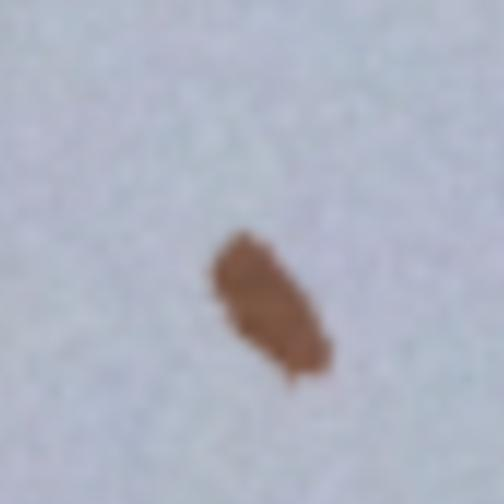

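Request:
execute_actions(
  actions=[
    [[0,0,0,0,0,0,1,0,0,0,0,0,0.0018,-1]],
    [[0,0,0,0,0,0,1,0,0,0,0,0,0.0018,-1]],
    [[0,0,0,0,0,0,1,0,0,0,0,0,0.0018,-1]],
    [[0,0,0,0,0,0,1,0,0,0,0,0,0.0018,-1]],
    [[0,0,0,0,0,0,1,0,0,0,0,0,0.0018,-1]],
    [[0,0,0,0,0,0,1,0,0,0,0,0,0.0018,-1]],
  ],
)

Request:
execute_actions(
  actions=[
    [[0,0,0,0,0,0,1,0,0,0,0,0,-0.0018,-1]],
    [[0,0,0,0,0,0,1,0,0,0,0,0,-0.0018,-1]],
    [[0,0,0,0,0,0,1,0,0,0,0,0,-0.0018,-1]],
    [[0,0,0,0,0,0,1,0,0,0,0,0,-0.0018,-1]],
    [[0,0,0,0,0,0,1,0,0,0,0,0,-0.0018,-1]],
    [[0,0,0,0,0,0,1,0,0,0,0,0,-0.0018,-1]],
    [[0,0,0,0,0,0,1,0,0,0,0,0,-0.0018,-1]],
    [[0,0,0,0,0,0,1,0,0,0,0,0,-0.0018,-1]],
    [[0,0,0,0,0,0,1,0,0,0,0,0,-0.0018,-1]],
    [[0,0,0,0,0,0,1,0,0,0,0,0,-0.0018,-1]],
  ],
)

Scene clock: 86.97 s.
left_arm: end_effector_position=(+0.3943, +0.3349, +0.1104) grip_measured=+1.000 grip_effort_nm=0.00 end_effector_quat_wxyz=(+0.619, -0.006, +0.785, +0.003) | right_arm: end_effector_position=(+0.3551, +0.0334, +0.1266) grip_measured=-0.642 grip_effort_nm=-1.03 end_effector_quat_wxyz=(+0.550, -0.504, +0.461, +0.481)
Joint names: [wrist pitch, wrist roll, shoulder, wrist yaw, elbow, waist]
Joint positions: left_arm=[1.014 -0.014 1.582 -0.052 0.332 -0.05 0.094] | right_arm=[1.36 0.005 2.298 -1.052 1.072 0.508 0.017]
Joint torques (N m): left_arm=[1.63 0.04 -6.42 -0.06 5.26 0.12] | right_arm=[1.37 -0.06 -11.6 0.1 6.08 0.51]
Heat: left arm: 39 °C; right arm: 37 °C.
Joint targets: left_arm=[1.021 -0.015 1.574 -0.052 0.340 -0.050] | right_arm=[1.366 0.000 2.261 -1.049 1.092 0.514]
Step readings (joint positions of left_arm | right_arm):
0: [1.014 -0.014 1.582 -0.052 0.332 -0.050] | [1.360 0.005 2.298 -1.052 1.072 0.485]
1: [1.014 -0.014 1.582 -0.052 0.332 -0.050] | [1.360 0.005 2.298 -1.052 1.072 0.485]
2: [1.014 -0.014 1.582 -0.052 0.332 -0.050] | [1.360 0.005 2.298 -1.052 1.072 0.486]
4: [1.014 -0.014 1.582 -0.052 0.332 -0.050] | [1.360 0.005 2.298 -1.052 1.072 0.488]
8: [1.014 -0.014 1.582 -0.052 0.332 -0.050] | [1.360 0.005 2.298 -1.052 1.072 0.488]
15: [1.014 -0.014 1.582 -0.052 0.332 -0.050] | [1.360 0.005 2.298 -1.052 1.072 0.488]
16: [1.014 -0.014 1.582 -0.052 0.332 -0.050] | [1.360 0.005 2.298 -1.052 1.072 0.489]
17: [1.014 -0.014 1.582 -0.052 0.332 -0.050] | [1.360 0.005 2.298 -1.052 1.072 0.490]
19: [1.014 -0.014 1.582 -0.052 0.332 -0.050] | [1.360 0.005 2.298 -1.052 1.072 0.492]
23: [1.014 -0.014 1.582 -0.052 0.332 -0.050] | [1.360 0.005 2.298 -1.052 1.072 0.492]
30: [1.014 -0.014 1.582 -0.052 0.332 -0.050] | [1.360 0.005 2.298 -1.052 1.072 0.492]
31: [1.014 -0.014 1.582 -0.052 0.332 -0.050] | [1.360 0.005 2.298 -1.052 1.072 0.493]
32: [1.014 -0.014 1.582 -0.052 0.332 -0.050] | [1.360 0.005 2.298 -1.052 1.072 0.494]
34: [1.014 -0.014 1.582 -0.052 0.332 -0.050] | [1.360 0.005 2.298 -1.052 1.072 0.494]
38: [1.014 -0.014 1.582 -0.052 0.332 -0.050] | [1.360 0.005 2.298 -1.052 1.072 0.494]
45: [1.014 -0.014 1.582 -0.052 0.332 -0.050] | [1.360 0.005 2.298 -1.052 1.072 0.494]
46: [1.014 -0.014 1.582 -0.052 0.332 -0.050] | [1.360 0.005 2.298 -1.052 1.072 0.495]
47: [1.014 -0.014 1.582 -0.052 0.332 -0.050] | [1.360 0.005 2.298 -1.052 1.072 0.495]
49: [1.014 -0.014 1.582 -0.052 0.332 -0.050] | [1.360 0.005 2.298 -1.052 1.072 0.498]
53: [1.014 -0.014 1.582 -0.052 0.332 -0.050] | [1.360 0.005 2.298 -1.052 1.072 0.500]
60: [1.014 -0.014 1.582 -0.052 0.332 -0.050] | [1.360 0.005 2.298 -1.052 1.072 0.500]
61: [1.014 -0.014 1.582 -0.052 0.332 -0.050] | [1.360 0.005 2.298 -1.052 1.072 0.501]
62: [1.014 -0.014 1.582 -0.052 0.332 -0.050] | [1.360 0.005 2.298 -1.052 1.072 0.502]
64: [1.014 -0.014 1.582 -0.052 0.332 -0.050] | [1.360 0.005 2.298 -1.052 1.072 0.504]
68: [1.014 -0.014 1.582 -0.052 0.332 -0.050] | [1.360 0.005 2.298 -1.052 1.072 0.504]
75: [1.014 -0.014 1.582 -0.052 0.332 -0.050] | [1.360 0.005 2.298 -1.052 1.072 0.504]
76: [1.014 -0.014 1.582 -0.052 0.332 -0.050] | [1.360 0.005 2.298 -1.052 1.072 0.504]
77: [1.014 -0.014 1.582 -0.052 0.332 -0.050] | [1.360 0.005 2.298 -1.052 1.072 0.504]
79: [1.014 -0.014 1.582 -0.052 0.332 -0.050] | [1.360 0.005 2.298 -1.052 1.072 0.506]
83: [1.014 -0.014 1.582 -0.052 0.332 -0.050] | [1.360 0.005 2.298 -1.052 1.072 0.508]
90: [1.014 -0.014 1.582 -0.052 0.332 -0.050] | [1.360 0.005 2.298 -1.052 1.072 0.508]

Scene clock: 92.17 s.
left_arm: end_effector_position=(+0.3943, +0.3349, +0.1104) grip_measured=+1.000 grip_effort_nm=0.00 end_effector_quat_wxyz=(+0.619, -0.006, +0.785, +0.003) | right_arm: end_effector_position=(+0.3653, +0.0232, +0.1266) grip_measured=-0.642 grip_effort_nm=-1.03 end_effector_quat_wxyz=(+0.556, -0.498, +0.468, +0.473)
Joint names: [wrist pitch, wrist roll, shoulder, wrist yaw, elbow, waist]
Joint positions: left_arm=[1.014 -0.014 1.582 -0.052 0.332 -0.05 0.094] | right_arm=[1.36 0.005 2.298 -1.052 1.072 0.48 0.017]
Joint torques (N m): left_arm=[1.69 0.04 -6.38 -0.03 5.29 -0.1] | right_arm=[1.37 -0.06 -11.6 0.1 6.08 -0.54]
Heat: left arm: 40 °C; right arm: 37 °C.
Joint targets: left_arm=[1.021 -0.015 1.574 -0.052 0.340 -0.050] | right_arm=[1.366 0.000 2.261 -1.049 1.092 0.474]
Step readings (joint positions of left_arm | right_arm):
0: [1.014 -0.014 1.582 -0.052 0.332 -0.050] | [1.360 0.005 2.298 -1.052 1.072 0.508]
1: [1.014 -0.014 1.582 -0.052 0.332 -0.050] | [1.360 0.005 2.298 -1.052 1.072 0.508]
2: [1.014 -0.014 1.582 -0.052 0.332 -0.050] | [1.360 0.005 2.298 -1.052 1.072 0.508]
4: [1.014 -0.014 1.582 -0.052 0.332 -0.050] | [1.360 0.005 2.298 -1.052 1.072 0.508]
8: [1.014 -0.014 1.582 -0.052 0.332 -0.050] | [1.360 0.005 2.298 -1.052 1.072 0.508]
15: [1.014 -0.014 1.582 -0.052 0.332 -0.050] | [1.360 0.005 2.298 -1.052 1.072 0.508]
16: [1.014 -0.014 1.582 -0.052 0.332 -0.050] | [1.360 0.005 2.298 -1.052 1.072 0.508]
17: [1.014 -0.014 1.582 -0.052 0.332 -0.050] | [1.360 0.005 2.298 -1.052 1.072 0.508]
19: [1.014 -0.014 1.582 -0.052 0.332 -0.050] | [1.360 0.005 2.298 -1.052 1.072 0.508]
23: [1.014 -0.014 1.582 -0.052 0.332 -0.050] | [1.360 0.005 2.298 -1.052 1.072 0.508]
30: [1.014 -0.014 1.582 -0.052 0.332 -0.050] | [1.360 0.005 2.298 -1.052 1.072 0.508]
31: [1.014 -0.014 1.582 -0.052 0.332 -0.050] | [1.360 0.005 2.298 -1.052 1.072 0.508]
32: [1.014 -0.014 1.582 -0.052 0.332 -0.050] | [1.360 0.005 2.298 -1.052 1.072 0.508]
34: [1.014 -0.014 1.582 -0.052 0.332 -0.050] | [1.360 0.005 2.298 -1.052 1.072 0.508]
38: [1.014 -0.014 1.582 -0.052 0.332 -0.050] | [1.360 0.005 2.298 -1.052 1.072 0.508]
45: [1.014 -0.014 1.582 -0.052 0.332 -0.050] | [1.360 0.005 2.298 -1.052 1.072 0.508]
46: [1.014 -0.014 1.582 -0.052 0.332 -0.050] | [1.360 0.005 2.298 -1.052 1.072 0.507]
47: [1.014 -0.014 1.582 -0.052 0.332 -0.050] | [1.360 0.005 2.298 -1.052 1.072 0.506]
49: [1.014 -0.014 1.582 -0.052 0.332 -0.050] | [1.360 0.005 2.298 -1.052 1.072 0.505]
53: [1.014 -0.014 1.582 -0.052 0.332 -0.050] | [1.360 0.005 2.298 -1.052 1.072 0.504]
60: [1.014 -0.014 1.582 -0.052 0.332 -0.050] | [1.360 0.005 2.298 -1.052 1.072 0.504]
61: [1.014 -0.014 1.582 -0.052 0.332 -0.050] | [1.360 0.005 2.298 -1.052 1.072 0.503]
62: [1.014 -0.014 1.582 -0.052 0.332 -0.050] | [1.360 0.005 2.298 -1.052 1.072 0.502]
64: [1.014 -0.014 1.582 -0.052 0.332 -0.050] | [1.360 0.005 2.298 -1.052 1.072 0.501]
68: [1.014 -0.014 1.582 -0.052 0.332 -0.050] | [1.360 0.005 2.298 -1.052 1.072 0.500]
75: [1.014 -0.014 1.582 -0.052 0.332 -0.050] | [1.360 0.005 2.298 -1.052 1.072 0.500]
76: [1.014 -0.014 1.582 -0.052 0.332 -0.050] | [1.360 0.005 2.298 -1.052 1.072 0.500]
77: [1.014 -0.014 1.582 -0.052 0.332 -0.050] | [1.360 0.005 2.298 -1.052 1.072 0.499]
79: [1.014 -0.014 1.582 -0.052 0.332 -0.050] | [1.360 0.005 2.298 -1.052 1.072 0.498]
83: [1.014 -0.014 1.582 -0.052 0.332 -0.050] | [1.360 0.005 2.298 -1.052 1.072 0.496]
90: [1.014 -0.014 1.582 -0.052 0.332 -0.050] | [1.360 0.005 2.298 -1.052 1.072 0.496]
91: [1.014 -0.014 1.582 -0.052 0.332 -0.050] | [1.360 0.005 2.298 -1.052 1.072 0.495]
92: [1.014 -0.014 1.582 -0.052 0.332 -0.050] | [1.360 0.005 2.298 -1.052 1.072 0.495]
94: [1.014 -0.014 1.582 -0.052 0.332 -0.050] | [1.360 0.005 2.298 -1.052 1.072 0.494]
98: [1.014 -0.014 1.582 -0.052 0.332 -0.050] | [1.360 0.005 2.298 -1.052 1.072 0.493]
105: [1.014 -0.014 1.582 -0.052 0.332 -0.050] | [1.360 0.005 2.298 -1.052 1.072 0.492]
106: [1.014 -0.014 1.582 -0.052 0.332 -0.050] | [1.360 0.005 2.298 -1.052 1.072 0.492]
107: [1.014 -0.014 1.582 -0.052 0.332 -0.050] | [1.360 0.005 2.298 -1.052 1.072 0.491]
109: [1.014 -0.014 1.582 -0.052 0.332 -0.050] | [1.360 0.005 2.298 -1.052 1.072 0.490]
113: [1.014 -0.014 1.582 -0.052 0.332 -0.050] | [1.360 0.005 2.298 -1.052 1.072 0.488]
120: [1.014 -0.014 1.582 -0.052 0.332 -0.050] | [1.360 0.005 2.298 -1.052 1.072 0.488]
121: [1.014 -0.014 1.582 -0.052 0.332 -0.050] | [1.360 0.005 2.298 -1.052 1.072 0.487]
122: [1.014 -0.014 1.582 -0.052 0.332 -0.050] | [1.360 0.005 2.298 -1.052 1.072 0.486]
124: [1.014 -0.014 1.582 -0.052 0.332 -0.050] | [1.360 0.005 2.298 -1.052 1.072 0.486]
128: [1.014 -0.014 1.582 -0.052 0.332 -0.050] | [1.360 0.005 2.298 -1.052 1.072 0.486]
135: [1.014 -0.014 1.582 -0.052 0.332 -0.050] | [1.360 0.005 2.298 -1.052 1.072 0.486]
136: [1.014 -0.014 1.582 -0.052 0.332 -0.050] | [1.360 0.005 2.298 -1.052 1.072 0.486]
137: [1.014 -0.014 1.582 -0.052 0.332 -0.050] | [1.360 0.005 2.298 -1.052 1.072 0.485]
139: [1.014 -0.014 1.582 -0.052 0.332 -0.050] | [1.360 0.005 2.298 -1.052 1.072 0.483]
143: [1.014 -0.014 1.582 -0.052 0.332 -0.050] | [1.360 0.005 2.298 -1.052 1.072 0.480]
150: [1.014 -0.014 1.582 -0.052 0.332 -0.050] | [1.360 0.005 2.298 -1.052 1.072 0.480]

Request:
move(
  target=[
    [0,0,0,0,0,0,1,0,0,0.0508,-0.04137,0,0.15445,-1],
    [0,0,0,0,0,0,1,0,0,0.0508,-0.03794,0,0.15445,-1],
    [0,0,0,0,0,0,1,0,0,0.0778,-0.03794,0,0.15445,-1],
  ],
  speed=[0.5,0.2,0.08],
)

Request:
execute_actions(
  actions=[
    [[0,0,0,0,0,0,1,0,0,0,0.00246,0,0.0031,-1]],
    [[0,0,0,0,0,0,1,0,0,0,0.00066,0,0.00234,-1]],
    [[0,0,0,0,0,0,1,0,0,0,-0.00392,0,0.00184,-1]],
    [[0,0,0,0,0,0,1,0,0,0,-0.00092,0,0.00085,-1]],
    [[0,0,0,0,0,0,1,0,0,0,-0.00144,0,-0.00755,-1]],
    [[0,0,0,0,0,0,1,0,0,0,-0.00158,0,-0.00148,-1]],
    [[0,0,0,0,0,0,1,0,0,0,-0.00128,0,-0.0022,-1]],
    [[0,0,0,0,0,0,1,0,0,0,-0.00066,0,-0.00234,-1]],
    [[0,0,0,0,0,0,1,0,0,0,0.00392,0,-0.00184,-1]],
    [[0,0,0,0,0,0,1,0,0,0,0.00092,0,-0.00085,-1]],
    [[0,0,0,0,0,0,1,0,0,0,0.00144,0,0.00755,-1]],
    [[0,0,0,0,0,0,1,0,0,0,0.00158,0,0.00148,-1]],
    [[0,0,0,0,0,0,1,0,0,0,0.00128,0,0.0022,-1]],
  ],
)

Scene clock: 99.83 s.
left_arm: end_effector_position=(+0.3943, +0.3349, +0.1104) grip_measured=+1.000 grip_effort_nm=0.00 end_effector_quat_wxyz=(+0.619, -0.006, +0.785, +0.003) | right_arm: end_effector_position=(+0.1669, +0.0990, +0.0652) grip_measured=-0.642 grip_effort_nm=-1.03 end_effector_quat_wxyz=(-0.324, +0.628, -0.325, -0.629)
Joint names: [wrist pitch, wrist roll, shoulder, wrist yaw, elbow, waist]
Joint positions: left_arm=[1.014 -0.014 1.582 -0.052 0.332 -0.05 0.094] | right_arm=[1.36 0.005 2.428 -1.379 1.072 0.824 0.017]
Joint torques (N m): left_arm=[1.66 0.06 -6.42 -0.05 5.16 0.01] | right_arm=[1.25 -0.06 -8.36 0.08 5.33 -0.54]
Heat: left arm: 40 °C; right arm: 37 °C.
Joint targets: left_arm=[1.021 -0.015 1.574 -0.052 0.340 -0.050] | right_arm=[1.366 0.000 2.434 -1.371 1.092 0.818]
move: done

Scene clock: 106.53 s.
left_arm: end_effector_position=(+0.3943, +0.3349, +0.1104) grip_measured=+1.000 grip_effort_nm=0.00 end_effector_quat_wxyz=(+0.619, -0.006, +0.785, +0.003) | right_arm: end_effector_position=(+0.1724, +0.1001, +0.0652) grip_measured=-0.642 grip_effort_nm=-1.03 end_effector_quat_wxyz=(-0.333, +0.623, -0.333, -0.624)
Joint names: [wrist pitch, wrist roll, shoulder, wrist yaw, elbow, waist]
Joint positions: left_arm=[1.014 -0.014 1.582 -0.052 0.332 -0.05 0.094] | right_arm=[1.36 0.005 2.428 -1.359 1.072 0.818 0.017]
Joint torques (N m): left_arm=[1.71 0.05 -6.49 -0.02 5.22 -0.03] | right_arm=[1.26 -0.06 -8.38 0.09 5.29 0.5]
Heat: left arm: 40 °C; right arm: 37 °C.
Joint targets: left_arm=[1.021 -0.015 1.574 -0.052 0.340 -0.050] | right_arm=[1.366 0.000 2.434 -1.350 1.092 0.824]
Step readings (joint positions of left_arm | right_arm):
0: [1.014 -0.014 1.582 -0.052 0.332 -0.050] | [1.360 0.005 2.428 -1.379 1.072 0.824]
1: [1.014 -0.014 1.582 -0.052 0.332 -0.050] | [1.360 0.005 2.428 -1.377 1.072 0.824]
2: [1.014 -0.014 1.582 -0.052 0.332 -0.050] | [1.360 0.005 2.428 -1.373 1.072 0.824]
4: [1.014 -0.014 1.582 -0.052 0.332 -0.050] | [1.360 0.005 2.428 -1.368 1.072 0.824]
8: [1.014 -0.014 1.582 -0.052 0.332 -0.050] | [1.360 0.005 2.428 -1.362 1.072 0.824]
15: [1.014 -0.014 1.582 -0.052 0.332 -0.050] | [1.360 0.005 2.428 -1.360 1.072 0.824]
16: [1.014 -0.014 1.582 -0.052 0.332 -0.050] | [1.360 0.005 2.428 -1.359 1.072 0.824]
17: [1.014 -0.014 1.582 -0.052 0.332 -0.050] | [1.360 0.005 2.428 -1.358 1.072 0.824]
19: [1.014 -0.014 1.582 -0.052 0.332 -0.050] | [1.360 0.005 2.428 -1.356 1.072 0.824]
23: [1.014 -0.014 1.582 -0.052 0.332 -0.050] | [1.360 0.005 2.428 -1.354 1.072 0.824]
30: [1.014 -0.014 1.582 -0.052 0.332 -0.050] | [1.360 0.005 2.428 -1.354 1.072 0.824]
31: [1.014 -0.014 1.582 -0.052 0.332 -0.050] | [1.360 0.005 2.428 -1.356 1.072 0.824]
32: [1.014 -0.014 1.582 -0.052 0.332 -0.050] | [1.360 0.005 2.428 -1.359 1.072 0.825]
34: [1.014 -0.014 1.582 -0.052 0.332 -0.050] | [1.360 0.005 2.428 -1.363 1.072 0.826]
38: [1.014 -0.014 1.582 -0.052 0.332 -0.050] | [1.360 0.005 2.428 -1.367 1.072 0.827]
45: [1.014 -0.014 1.582 -0.052 0.332 -0.050] | [1.360 0.005 2.428 -1.369 1.072 0.828]
46: [1.014 -0.014 1.582 -0.052 0.332 -0.050] | [1.360 0.005 2.428 -1.370 1.072 0.828]
47: [1.014 -0.014 1.582 -0.052 0.332 -0.050] | [1.360 0.005 2.428 -1.372 1.072 0.828]
49: [1.014 -0.014 1.582 -0.052 0.332 -0.050] | [1.360 0.005 2.428 -1.374 1.072 0.828]
53: [1.014 -0.014 1.582 -0.052 0.332 -0.050] | [1.360 0.005 2.428 -1.376 1.072 0.828]
60: [1.014 -0.014 1.582 -0.052 0.332 -0.050] | [1.360 0.005 2.428 -1.377 1.072 0.828]
61: [1.014 -0.014 1.582 -0.052 0.332 -0.050] | [1.360 0.005 2.428 -1.379 1.072 0.827]
62: [1.014 -0.014 1.582 -0.052 0.332 -0.050] | [1.360 0.005 2.428 -1.381 1.072 0.826]
64: [1.014 -0.014 1.582 -0.052 0.332 -0.050] | [1.360 0.005 2.428 -1.384 1.072 0.826]
68: [1.014 -0.014 1.582 -0.052 0.332 -0.050] | [1.360 0.005 2.428 -1.388 1.072 0.825]
75: [1.014 -0.014 1.582 -0.052 0.332 -0.050] | [1.360 0.005 2.428 -1.389 1.072 0.825]
76: [1.014 -0.014 1.582 -0.052 0.332 -0.050] | [1.360 0.005 2.428 -1.391 1.072 0.824]
77: [1.014 -0.014 1.582 -0.052 0.332 -0.050] | [1.360 0.005 2.428 -1.393 1.072 0.823]
79: [1.014 -0.014 1.582 -0.052 0.332 -0.050] | [1.360 0.005 2.428 -1.397 1.072 0.822]
83: [1.014 -0.014 1.582 -0.052 0.332 -0.050] | [1.360 0.005 2.428 -1.401 1.072 0.822]
90: [1.014 -0.014 1.582 -0.052 0.332 -0.050] | [1.360 0.005 2.428 -1.403 1.072 0.822]
91: [1.014 -0.014 1.582 -0.052 0.332 -0.050] | [1.360 0.005 2.428 -1.404 1.072 0.821]
92: [1.014 -0.014 1.582 -0.052 0.332 -0.050] | [1.360 0.005 2.428 -1.407 1.072 0.819]
94: [1.014 -0.014 1.582 -0.052 0.332 -0.050] | [1.360 0.005 2.428 -1.409 1.072 0.818]
98: [1.014 -0.014 1.582 -0.052 0.332 -0.050] | [1.360 0.005 2.428 -1.412 1.072 0.818]
105: [1.014 -0.014 1.582 -0.052 0.332 -0.050] | [1.360 0.005 2.428 -1.414 1.072 0.818]
106: [1.014 -0.014 1.582 -0.052 0.332 -0.050] | [1.360 0.005 2.428 -1.415 1.072 0.818]
107: [1.014 -0.014 1.582 -0.052 0.332 -0.050] | [1.360 0.005 2.428 -1.416 1.072 0.817]
109: [1.014 -0.014 1.582 -0.052 0.332 -0.050] | [1.360 0.005 2.428 -1.418 1.072 0.815]
113: [1.014 -0.014 1.582 -0.052 0.332 -0.050] | [1.360 0.005 2.428 -1.419 1.072 0.812]
120: [1.014 -0.014 1.582 -0.052 0.332 -0.050] | [1.360 0.005 2.428 -1.420 1.072 0.812]
121: [1.014 -0.014 1.582 -0.052 0.332 -0.050] | [1.360 0.005 2.428 -1.418 1.072 0.811]
122: [1.014 -0.014 1.582 -0.052 0.332 -0.050] | [1.360 0.005 2.428 -1.415 1.072 0.810]
124: [1.014 -0.014 1.582 -0.052 0.332 -0.050] | [1.360 0.005 2.428 -1.410 1.072 0.808]
128: [1.014 -0.014 1.582 -0.052 0.332 -0.050] | [1.360 0.005 2.428 -1.406 1.072 0.808]
135: [1.014 -0.014 1.582 -0.052 0.332 -0.050] | [1.360 0.005 2.428 -1.403 1.072 0.808]
136: [1.014 -0.014 1.582 -0.052 0.332 -0.050] | [1.360 0.005 2.428 -1.402 1.072 0.807]
137: [1.014 -0.014 1.582 -0.052 0.332 -0.050] | [1.360 0.005 2.428 -1.400 1.072 0.807]
139: [1.014 -0.014 1.582 -0.052 0.332 -0.050] | [1.360 0.005 2.428 -1.398 1.072 0.806]
143: [1.014 -0.014 1.582 -0.052 0.332 -0.050] | [1.360 0.005 2.428 -1.396 1.072 0.806]
150: [1.014 -0.014 1.582 -0.052 0.332 -0.050] | [1.360 0.005 2.428 -1.395 1.072 0.806]
151: [1.014 -0.014 1.582 -0.052 0.332 -0.050] | [1.360 0.005 2.428 -1.394 1.072 0.807]
152: [1.014 -0.014 1.582 -0.052 0.332 -0.050] | [1.360 0.005 2.428 -1.391 1.072 0.808]
154: [1.014 -0.014 1.582 -0.052 0.332 -0.050] | [1.360 0.005 2.428 -1.388 1.072 0.810]
158: [1.014 -0.014 1.582 -0.052 0.332 -0.050] | [1.360 0.005 2.428 -1.385 1.072 0.810]
165: [1.014 -0.014 1.582 -0.052 0.332 -0.050] | [1.360 0.005 2.428 -1.383 1.072 0.810]
166: [1.014 -0.014 1.582 -0.052 0.332 -0.050] | [1.360 0.005 2.428 -1.381 1.072 0.811]
167: [1.014 -0.014 1.582 -0.052 0.332 -0.050] | [1.360 0.005 2.428 -1.379 1.072 0.812]
169: [1.014 -0.014 1.582 -0.052 0.332 -0.050] | [1.360 0.005 2.428 -1.375 1.072 0.813]
173: [1.014 -0.014 1.582 -0.052 0.332 -0.050] | [1.360 0.005 2.428 -1.372 1.072 0.813]
180: [1.014 -0.014 1.582 -0.052 0.332 -0.050] | [1.360 0.005 2.428 -1.370 1.072 0.813]
181: [1.014 -0.014 1.582 -0.052 0.332 -0.050] | [1.360 0.005 2.428 -1.368 1.072 0.814]
182: [1.014 -0.014 1.582 -0.052 0.332 -0.050] | [1.360 0.005 2.428 -1.366 1.072 0.815]
184: [1.014 -0.014 1.582 -0.052 0.332 -0.050] | [1.360 0.005 2.428 -1.363 1.072 0.816]
The list stops here: 2 later lines are left out.

Request:
move(
  target=[
    [0,0,0,0,0,0,1,0,0,-0.03,0,0,0,-1],
    [0,0,0,0,0,0,1,0,0,-0.05,0,0,-0.17,-1],
  ],
  speed=[0.4,0.5],
  cameras=["cam_above"],
)

Request:
zoom_image(
  camera="cam_above",
  region=[200, 420, 280, 480],
)

Request:
zoom_image(
  camera="cam_above",
  region=[240, 440, 270, 470],
)

Scene clock: 109.23 s.
left_arm: end_effector_position=(+0.3943, +0.3349, +0.1104) grip_measured=+1.000 grip_effort_nm=0.00 end_effector_quat_wxyz=(+0.619, -0.006, +0.785, +0.003) | right_arm: end_effector_position=(+0.3256, +0.0043, +0.0931) grip_measured=-0.642 grip_effort_nm=-1.03 end_effector_quat_wxyz=(-0.466, +0.558, -0.425, -0.539)
Joint names: [wrist pitch, wrist roll, shoulder, wrist yaw, elbow, waist]
Joint positions: left_arm=[1.014 -0.014 1.582 -0.052 0.332 -0.05 0.094] | right_arm=[1.36 0.005 2.362 -1.355 1.072 0.438 0.017]
Joint torques (N m): left_arm=[1.68 0.04 -6.52 -0.03 5.24 -0.02] | right_arm=[1.24 -0.07 -11.71 0.09 5.6 0.72]
Heat: left arm: 40 °C; right arm: 37 °C.
Joint targets: left_arm=[1.021 -0.015 1.574 -0.052 0.340 -0.050] | right_arm=[1.366 0.000 2.323 -1.350 1.092 0.446]
move: off_target (right_arm); right_arm: the shoulder is farthest, 0.039 rad from its target
Images, in order (width x height): cam_above 672x504.

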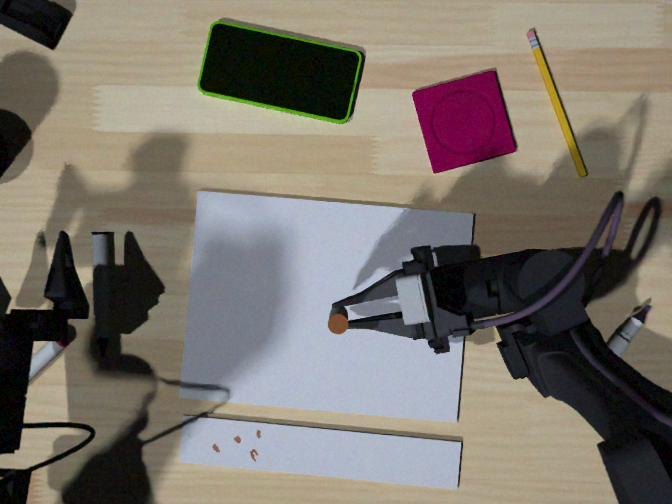

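Scaled by 6.300 from the camera's 672x504 image, which has a finer 960x720 frame.

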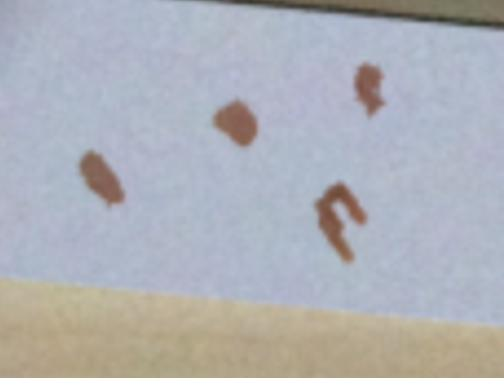

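Scaled by 16.800 from the camera's 672x504 image, which has a finer 960x720 frame.

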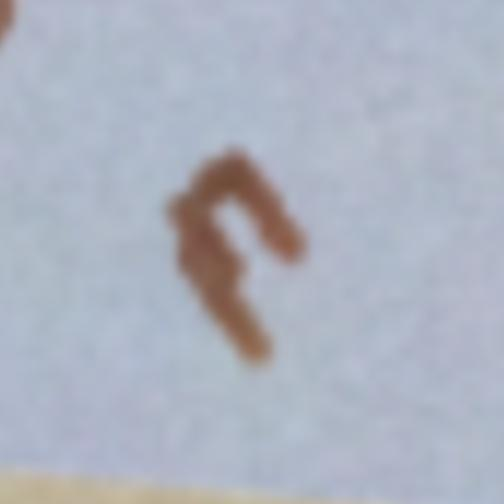

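Request:
move(
  target=[
    [0,0,0,0,0,0,1,0,0,0.0229,-0.019,0,0.14,-1],
    [0,0,0,0,0,0,1,0,0,0.0229,-0.0163,0,0.14629,-1],
    [0,0,0,0,0,0,1,0,0,0.0517,-0.0163,0,0.14629,-1],
  ],
  speed=[0.4,0.1,0.08],
)

Request:
move(
  target=[
    [0,0,0,0,0,0,1,0,0,0,0.00171,0,0.00267,-1],
    [0,0,0,0,0,0,1,0,0,0,0.00231,0,0.00497,-1],
    [0,0,0,0,0,0,1,0,0,0,-0.00094,0,0.0069,-1],
    [0,0,0,0,0,0,1,0,0,0,-0.00183,0,0.00789,-1],
    [0,0,0,0,0,0,1,0,0,0,-0.00321,0,0.00114,-1],
    [0,0,0,0,0,0,1,0,0,0,-0.00469,0,-0.00016,-1],
    [0,0,0,0,0,0,1,0,0,0,-0.00589,0,-0.00227,-1],
    [0,0,0,0,0,0,1,0,0,0,-0.00649,0,-0.00457,-1],
    [0,0,0,0,0,0,1,0,0,0,-0.00324,0,-0.0065,-1],
    [0,0,0,0,0,0,1,0,0,0,-0.00235,0,-0.00749,-1],
    [0,0,0,0,0,0,1,0,0,0,-0.00097,0,-0.00074,-1],
    [0,0,0,0,0,0,1,0,0,0,0.00051,0,0.00056,-1],
    [0,0,0,0,0,0,1,0,0,0,0.00171,0,0.00267,-1],
  ],
  speed=0.06,
  blend=[0.001,0.001,0.001,0.001,0.001,0.001,0.001,0.001,0.001,0.001,0.001,0.001,0],
)

Request:
move(
  target=[
    [0,0,0,0,0,0,1,0,0,-0.03,0,0,0,-1],
    [0,0,0,0,0,0,1,0,0,-0.05,0,0,-0.16,-1],
  ],
  speed=[0.4,0.5],
  cameras=["cam_above"],
)

Request:
zoom_image(
  camera="cam_above",
  region=[200, 420, 300, 480],
)

Request:
zoom_image(
  camera="cam_above",
  region=[260, 440, 290, 470],
)

Scene clock: 114.80 s.
left_arm: end_effector_position=(+0.3943, +0.3349, +0.1104) grip_measured=+1.000 grip_effort_nm=0.00 end_effector_quat_wxyz=(+0.619, -0.006, +0.785, +0.003) | right_arm: end_effector_position=(+0.1753, +0.0758, +0.0642) grip_measured=-0.642 grip_effort_nm=-1.03 end_effector_quat_wxyz=(-0.305, +0.637, -0.308, -0.638)
Joint names: [wrist pitch, wrist roll, shoulder, wrist yaw, elbow, waist]
Joint positions: left_arm=[1.014 -0.014 1.582 -0.052 0.332 -0.05 0.094] | right_arm=[1.36 0.005 2.43 -1.496 1.072 0.765 0.017]
Joint torques (N m): left_arm=[1.61 0.01 -6.32 -0.07 5.23 -0.14] | right_arm=[1.18 -0.06 -8.18 0.06 5.08 0.59]
Heat: left arm: 40 °C; right arm: 38 °C.
Joint targets: left_arm=[1.021 -0.015 1.574 -0.052 0.340 -0.050] | right_arm=[1.366 0.000 2.438 -1.488 1.092 0.772]
move: done

Scene clock: 118.03 s.
left_arm: end_effector_position=(+0.3943, +0.3349, +0.1104) grip_measured=+1.000 grip_effort_nm=0.00 end_effector_quat_wxyz=(+0.619, -0.006, +0.785, +0.003) | right_arm: end_effector_position=(+0.1735, +0.0781, +0.0642) grip_measured=-0.642 grip_effort_nm=-1.03 end_effector_quat_wxyz=(-0.306, +0.636, -0.308, -0.638)
Joint names: [wrist pitch, wrist roll, shoulder, wrist yaw, elbow, waist]
Joint positions: left_arm=[1.014 -0.014 1.582 -0.052 0.332 -0.05 0.094] | right_arm=[1.36 0.005 2.43 -1.488 1.072 0.772 0.017]
Joint torques (N m): left_arm=[1.66 0.05 -6.48 -0.05 5.14 -0.09] | right_arm=[1.19 -0.06 -8.2 0.14 5.2 0.5]
Heat: left arm: 40 °C; right arm: 38 °C.
Joint targets: left_arm=[1.021 -0.015 1.574 -0.052 0.340 -0.050] | right_arm=[1.366 0.000 2.438 -1.474 1.092 0.778]
move: done

Scene clock: 119.97 s.
left_arm: end_effector_position=(+0.3943, +0.3349, +0.1104) grip_measured=+1.000 grip_effort_nm=0.00 end_effector_quat_wxyz=(+0.619, -0.006, +0.785, +0.003) | right_arm: end_effector_position=(+0.3116, -0.0090, +0.0902) grip_measured=-0.642 grip_effort_nm=-1.03 end_effector_quat_wxyz=(-0.436, +0.582, -0.398, -0.559)
Joint names: [wrist pitch, wrist roll, shoulder, wrist yaw, elbow, waist]
Joint positions: left_arm=[1.014 -0.014 1.582 -0.052 0.332 -0.05 0.094] | right_arm=[1.36 0.005 2.365 -1.48 1.072 0.415 0.017]
Joint torques (N m): left_arm=[1.67 0.05 -6.35 -0.05 5.2 -0.17] | right_arm=[1.17 -0.06 -11.62 0.1 5.52 0.57]
Heat: left arm: 40 °C; right arm: 38 °C.
Joint targets: left_arm=[1.021 -0.015 1.574 -0.052 0.340 -0.050] | right_arm=[1.366 0.000 2.327 -1.473 1.092 0.422]
move: off_target (right_arm); right_arm: the shoulder is farthest, 0.038 rad from its target
Images, in order (width x height): cam_above 672x504.

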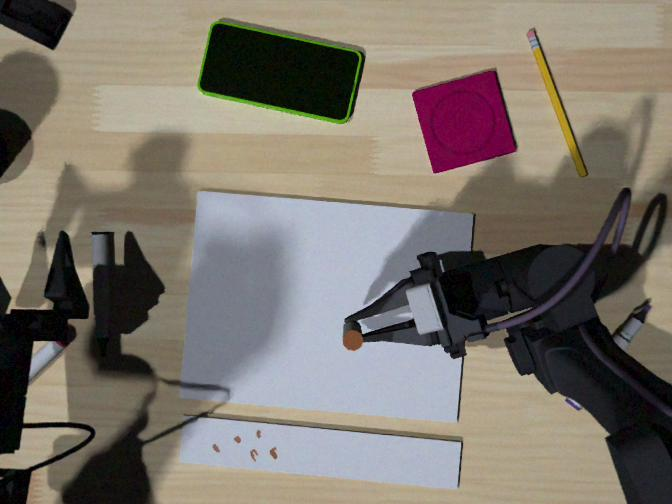

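Scaled by 5.040 from the camera's 672x504 image, which has a finer 960x720 frame.

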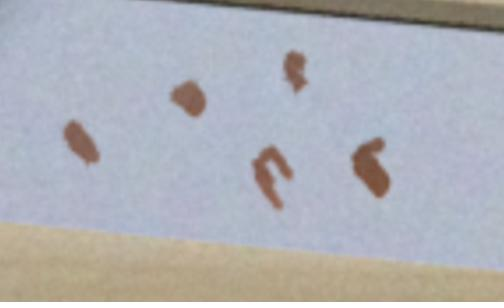

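Scaled by 16.800 from the camera's 672x504 image, which has a finer 960x720 frame.

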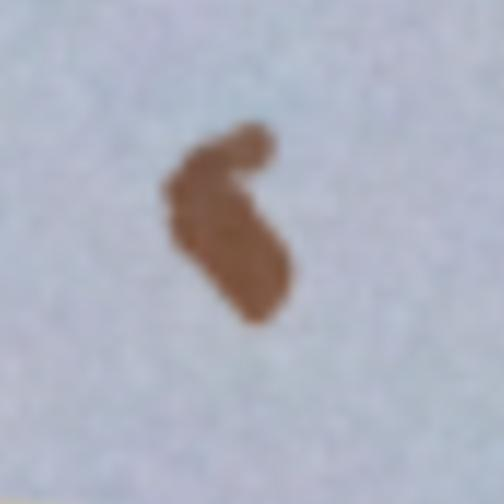

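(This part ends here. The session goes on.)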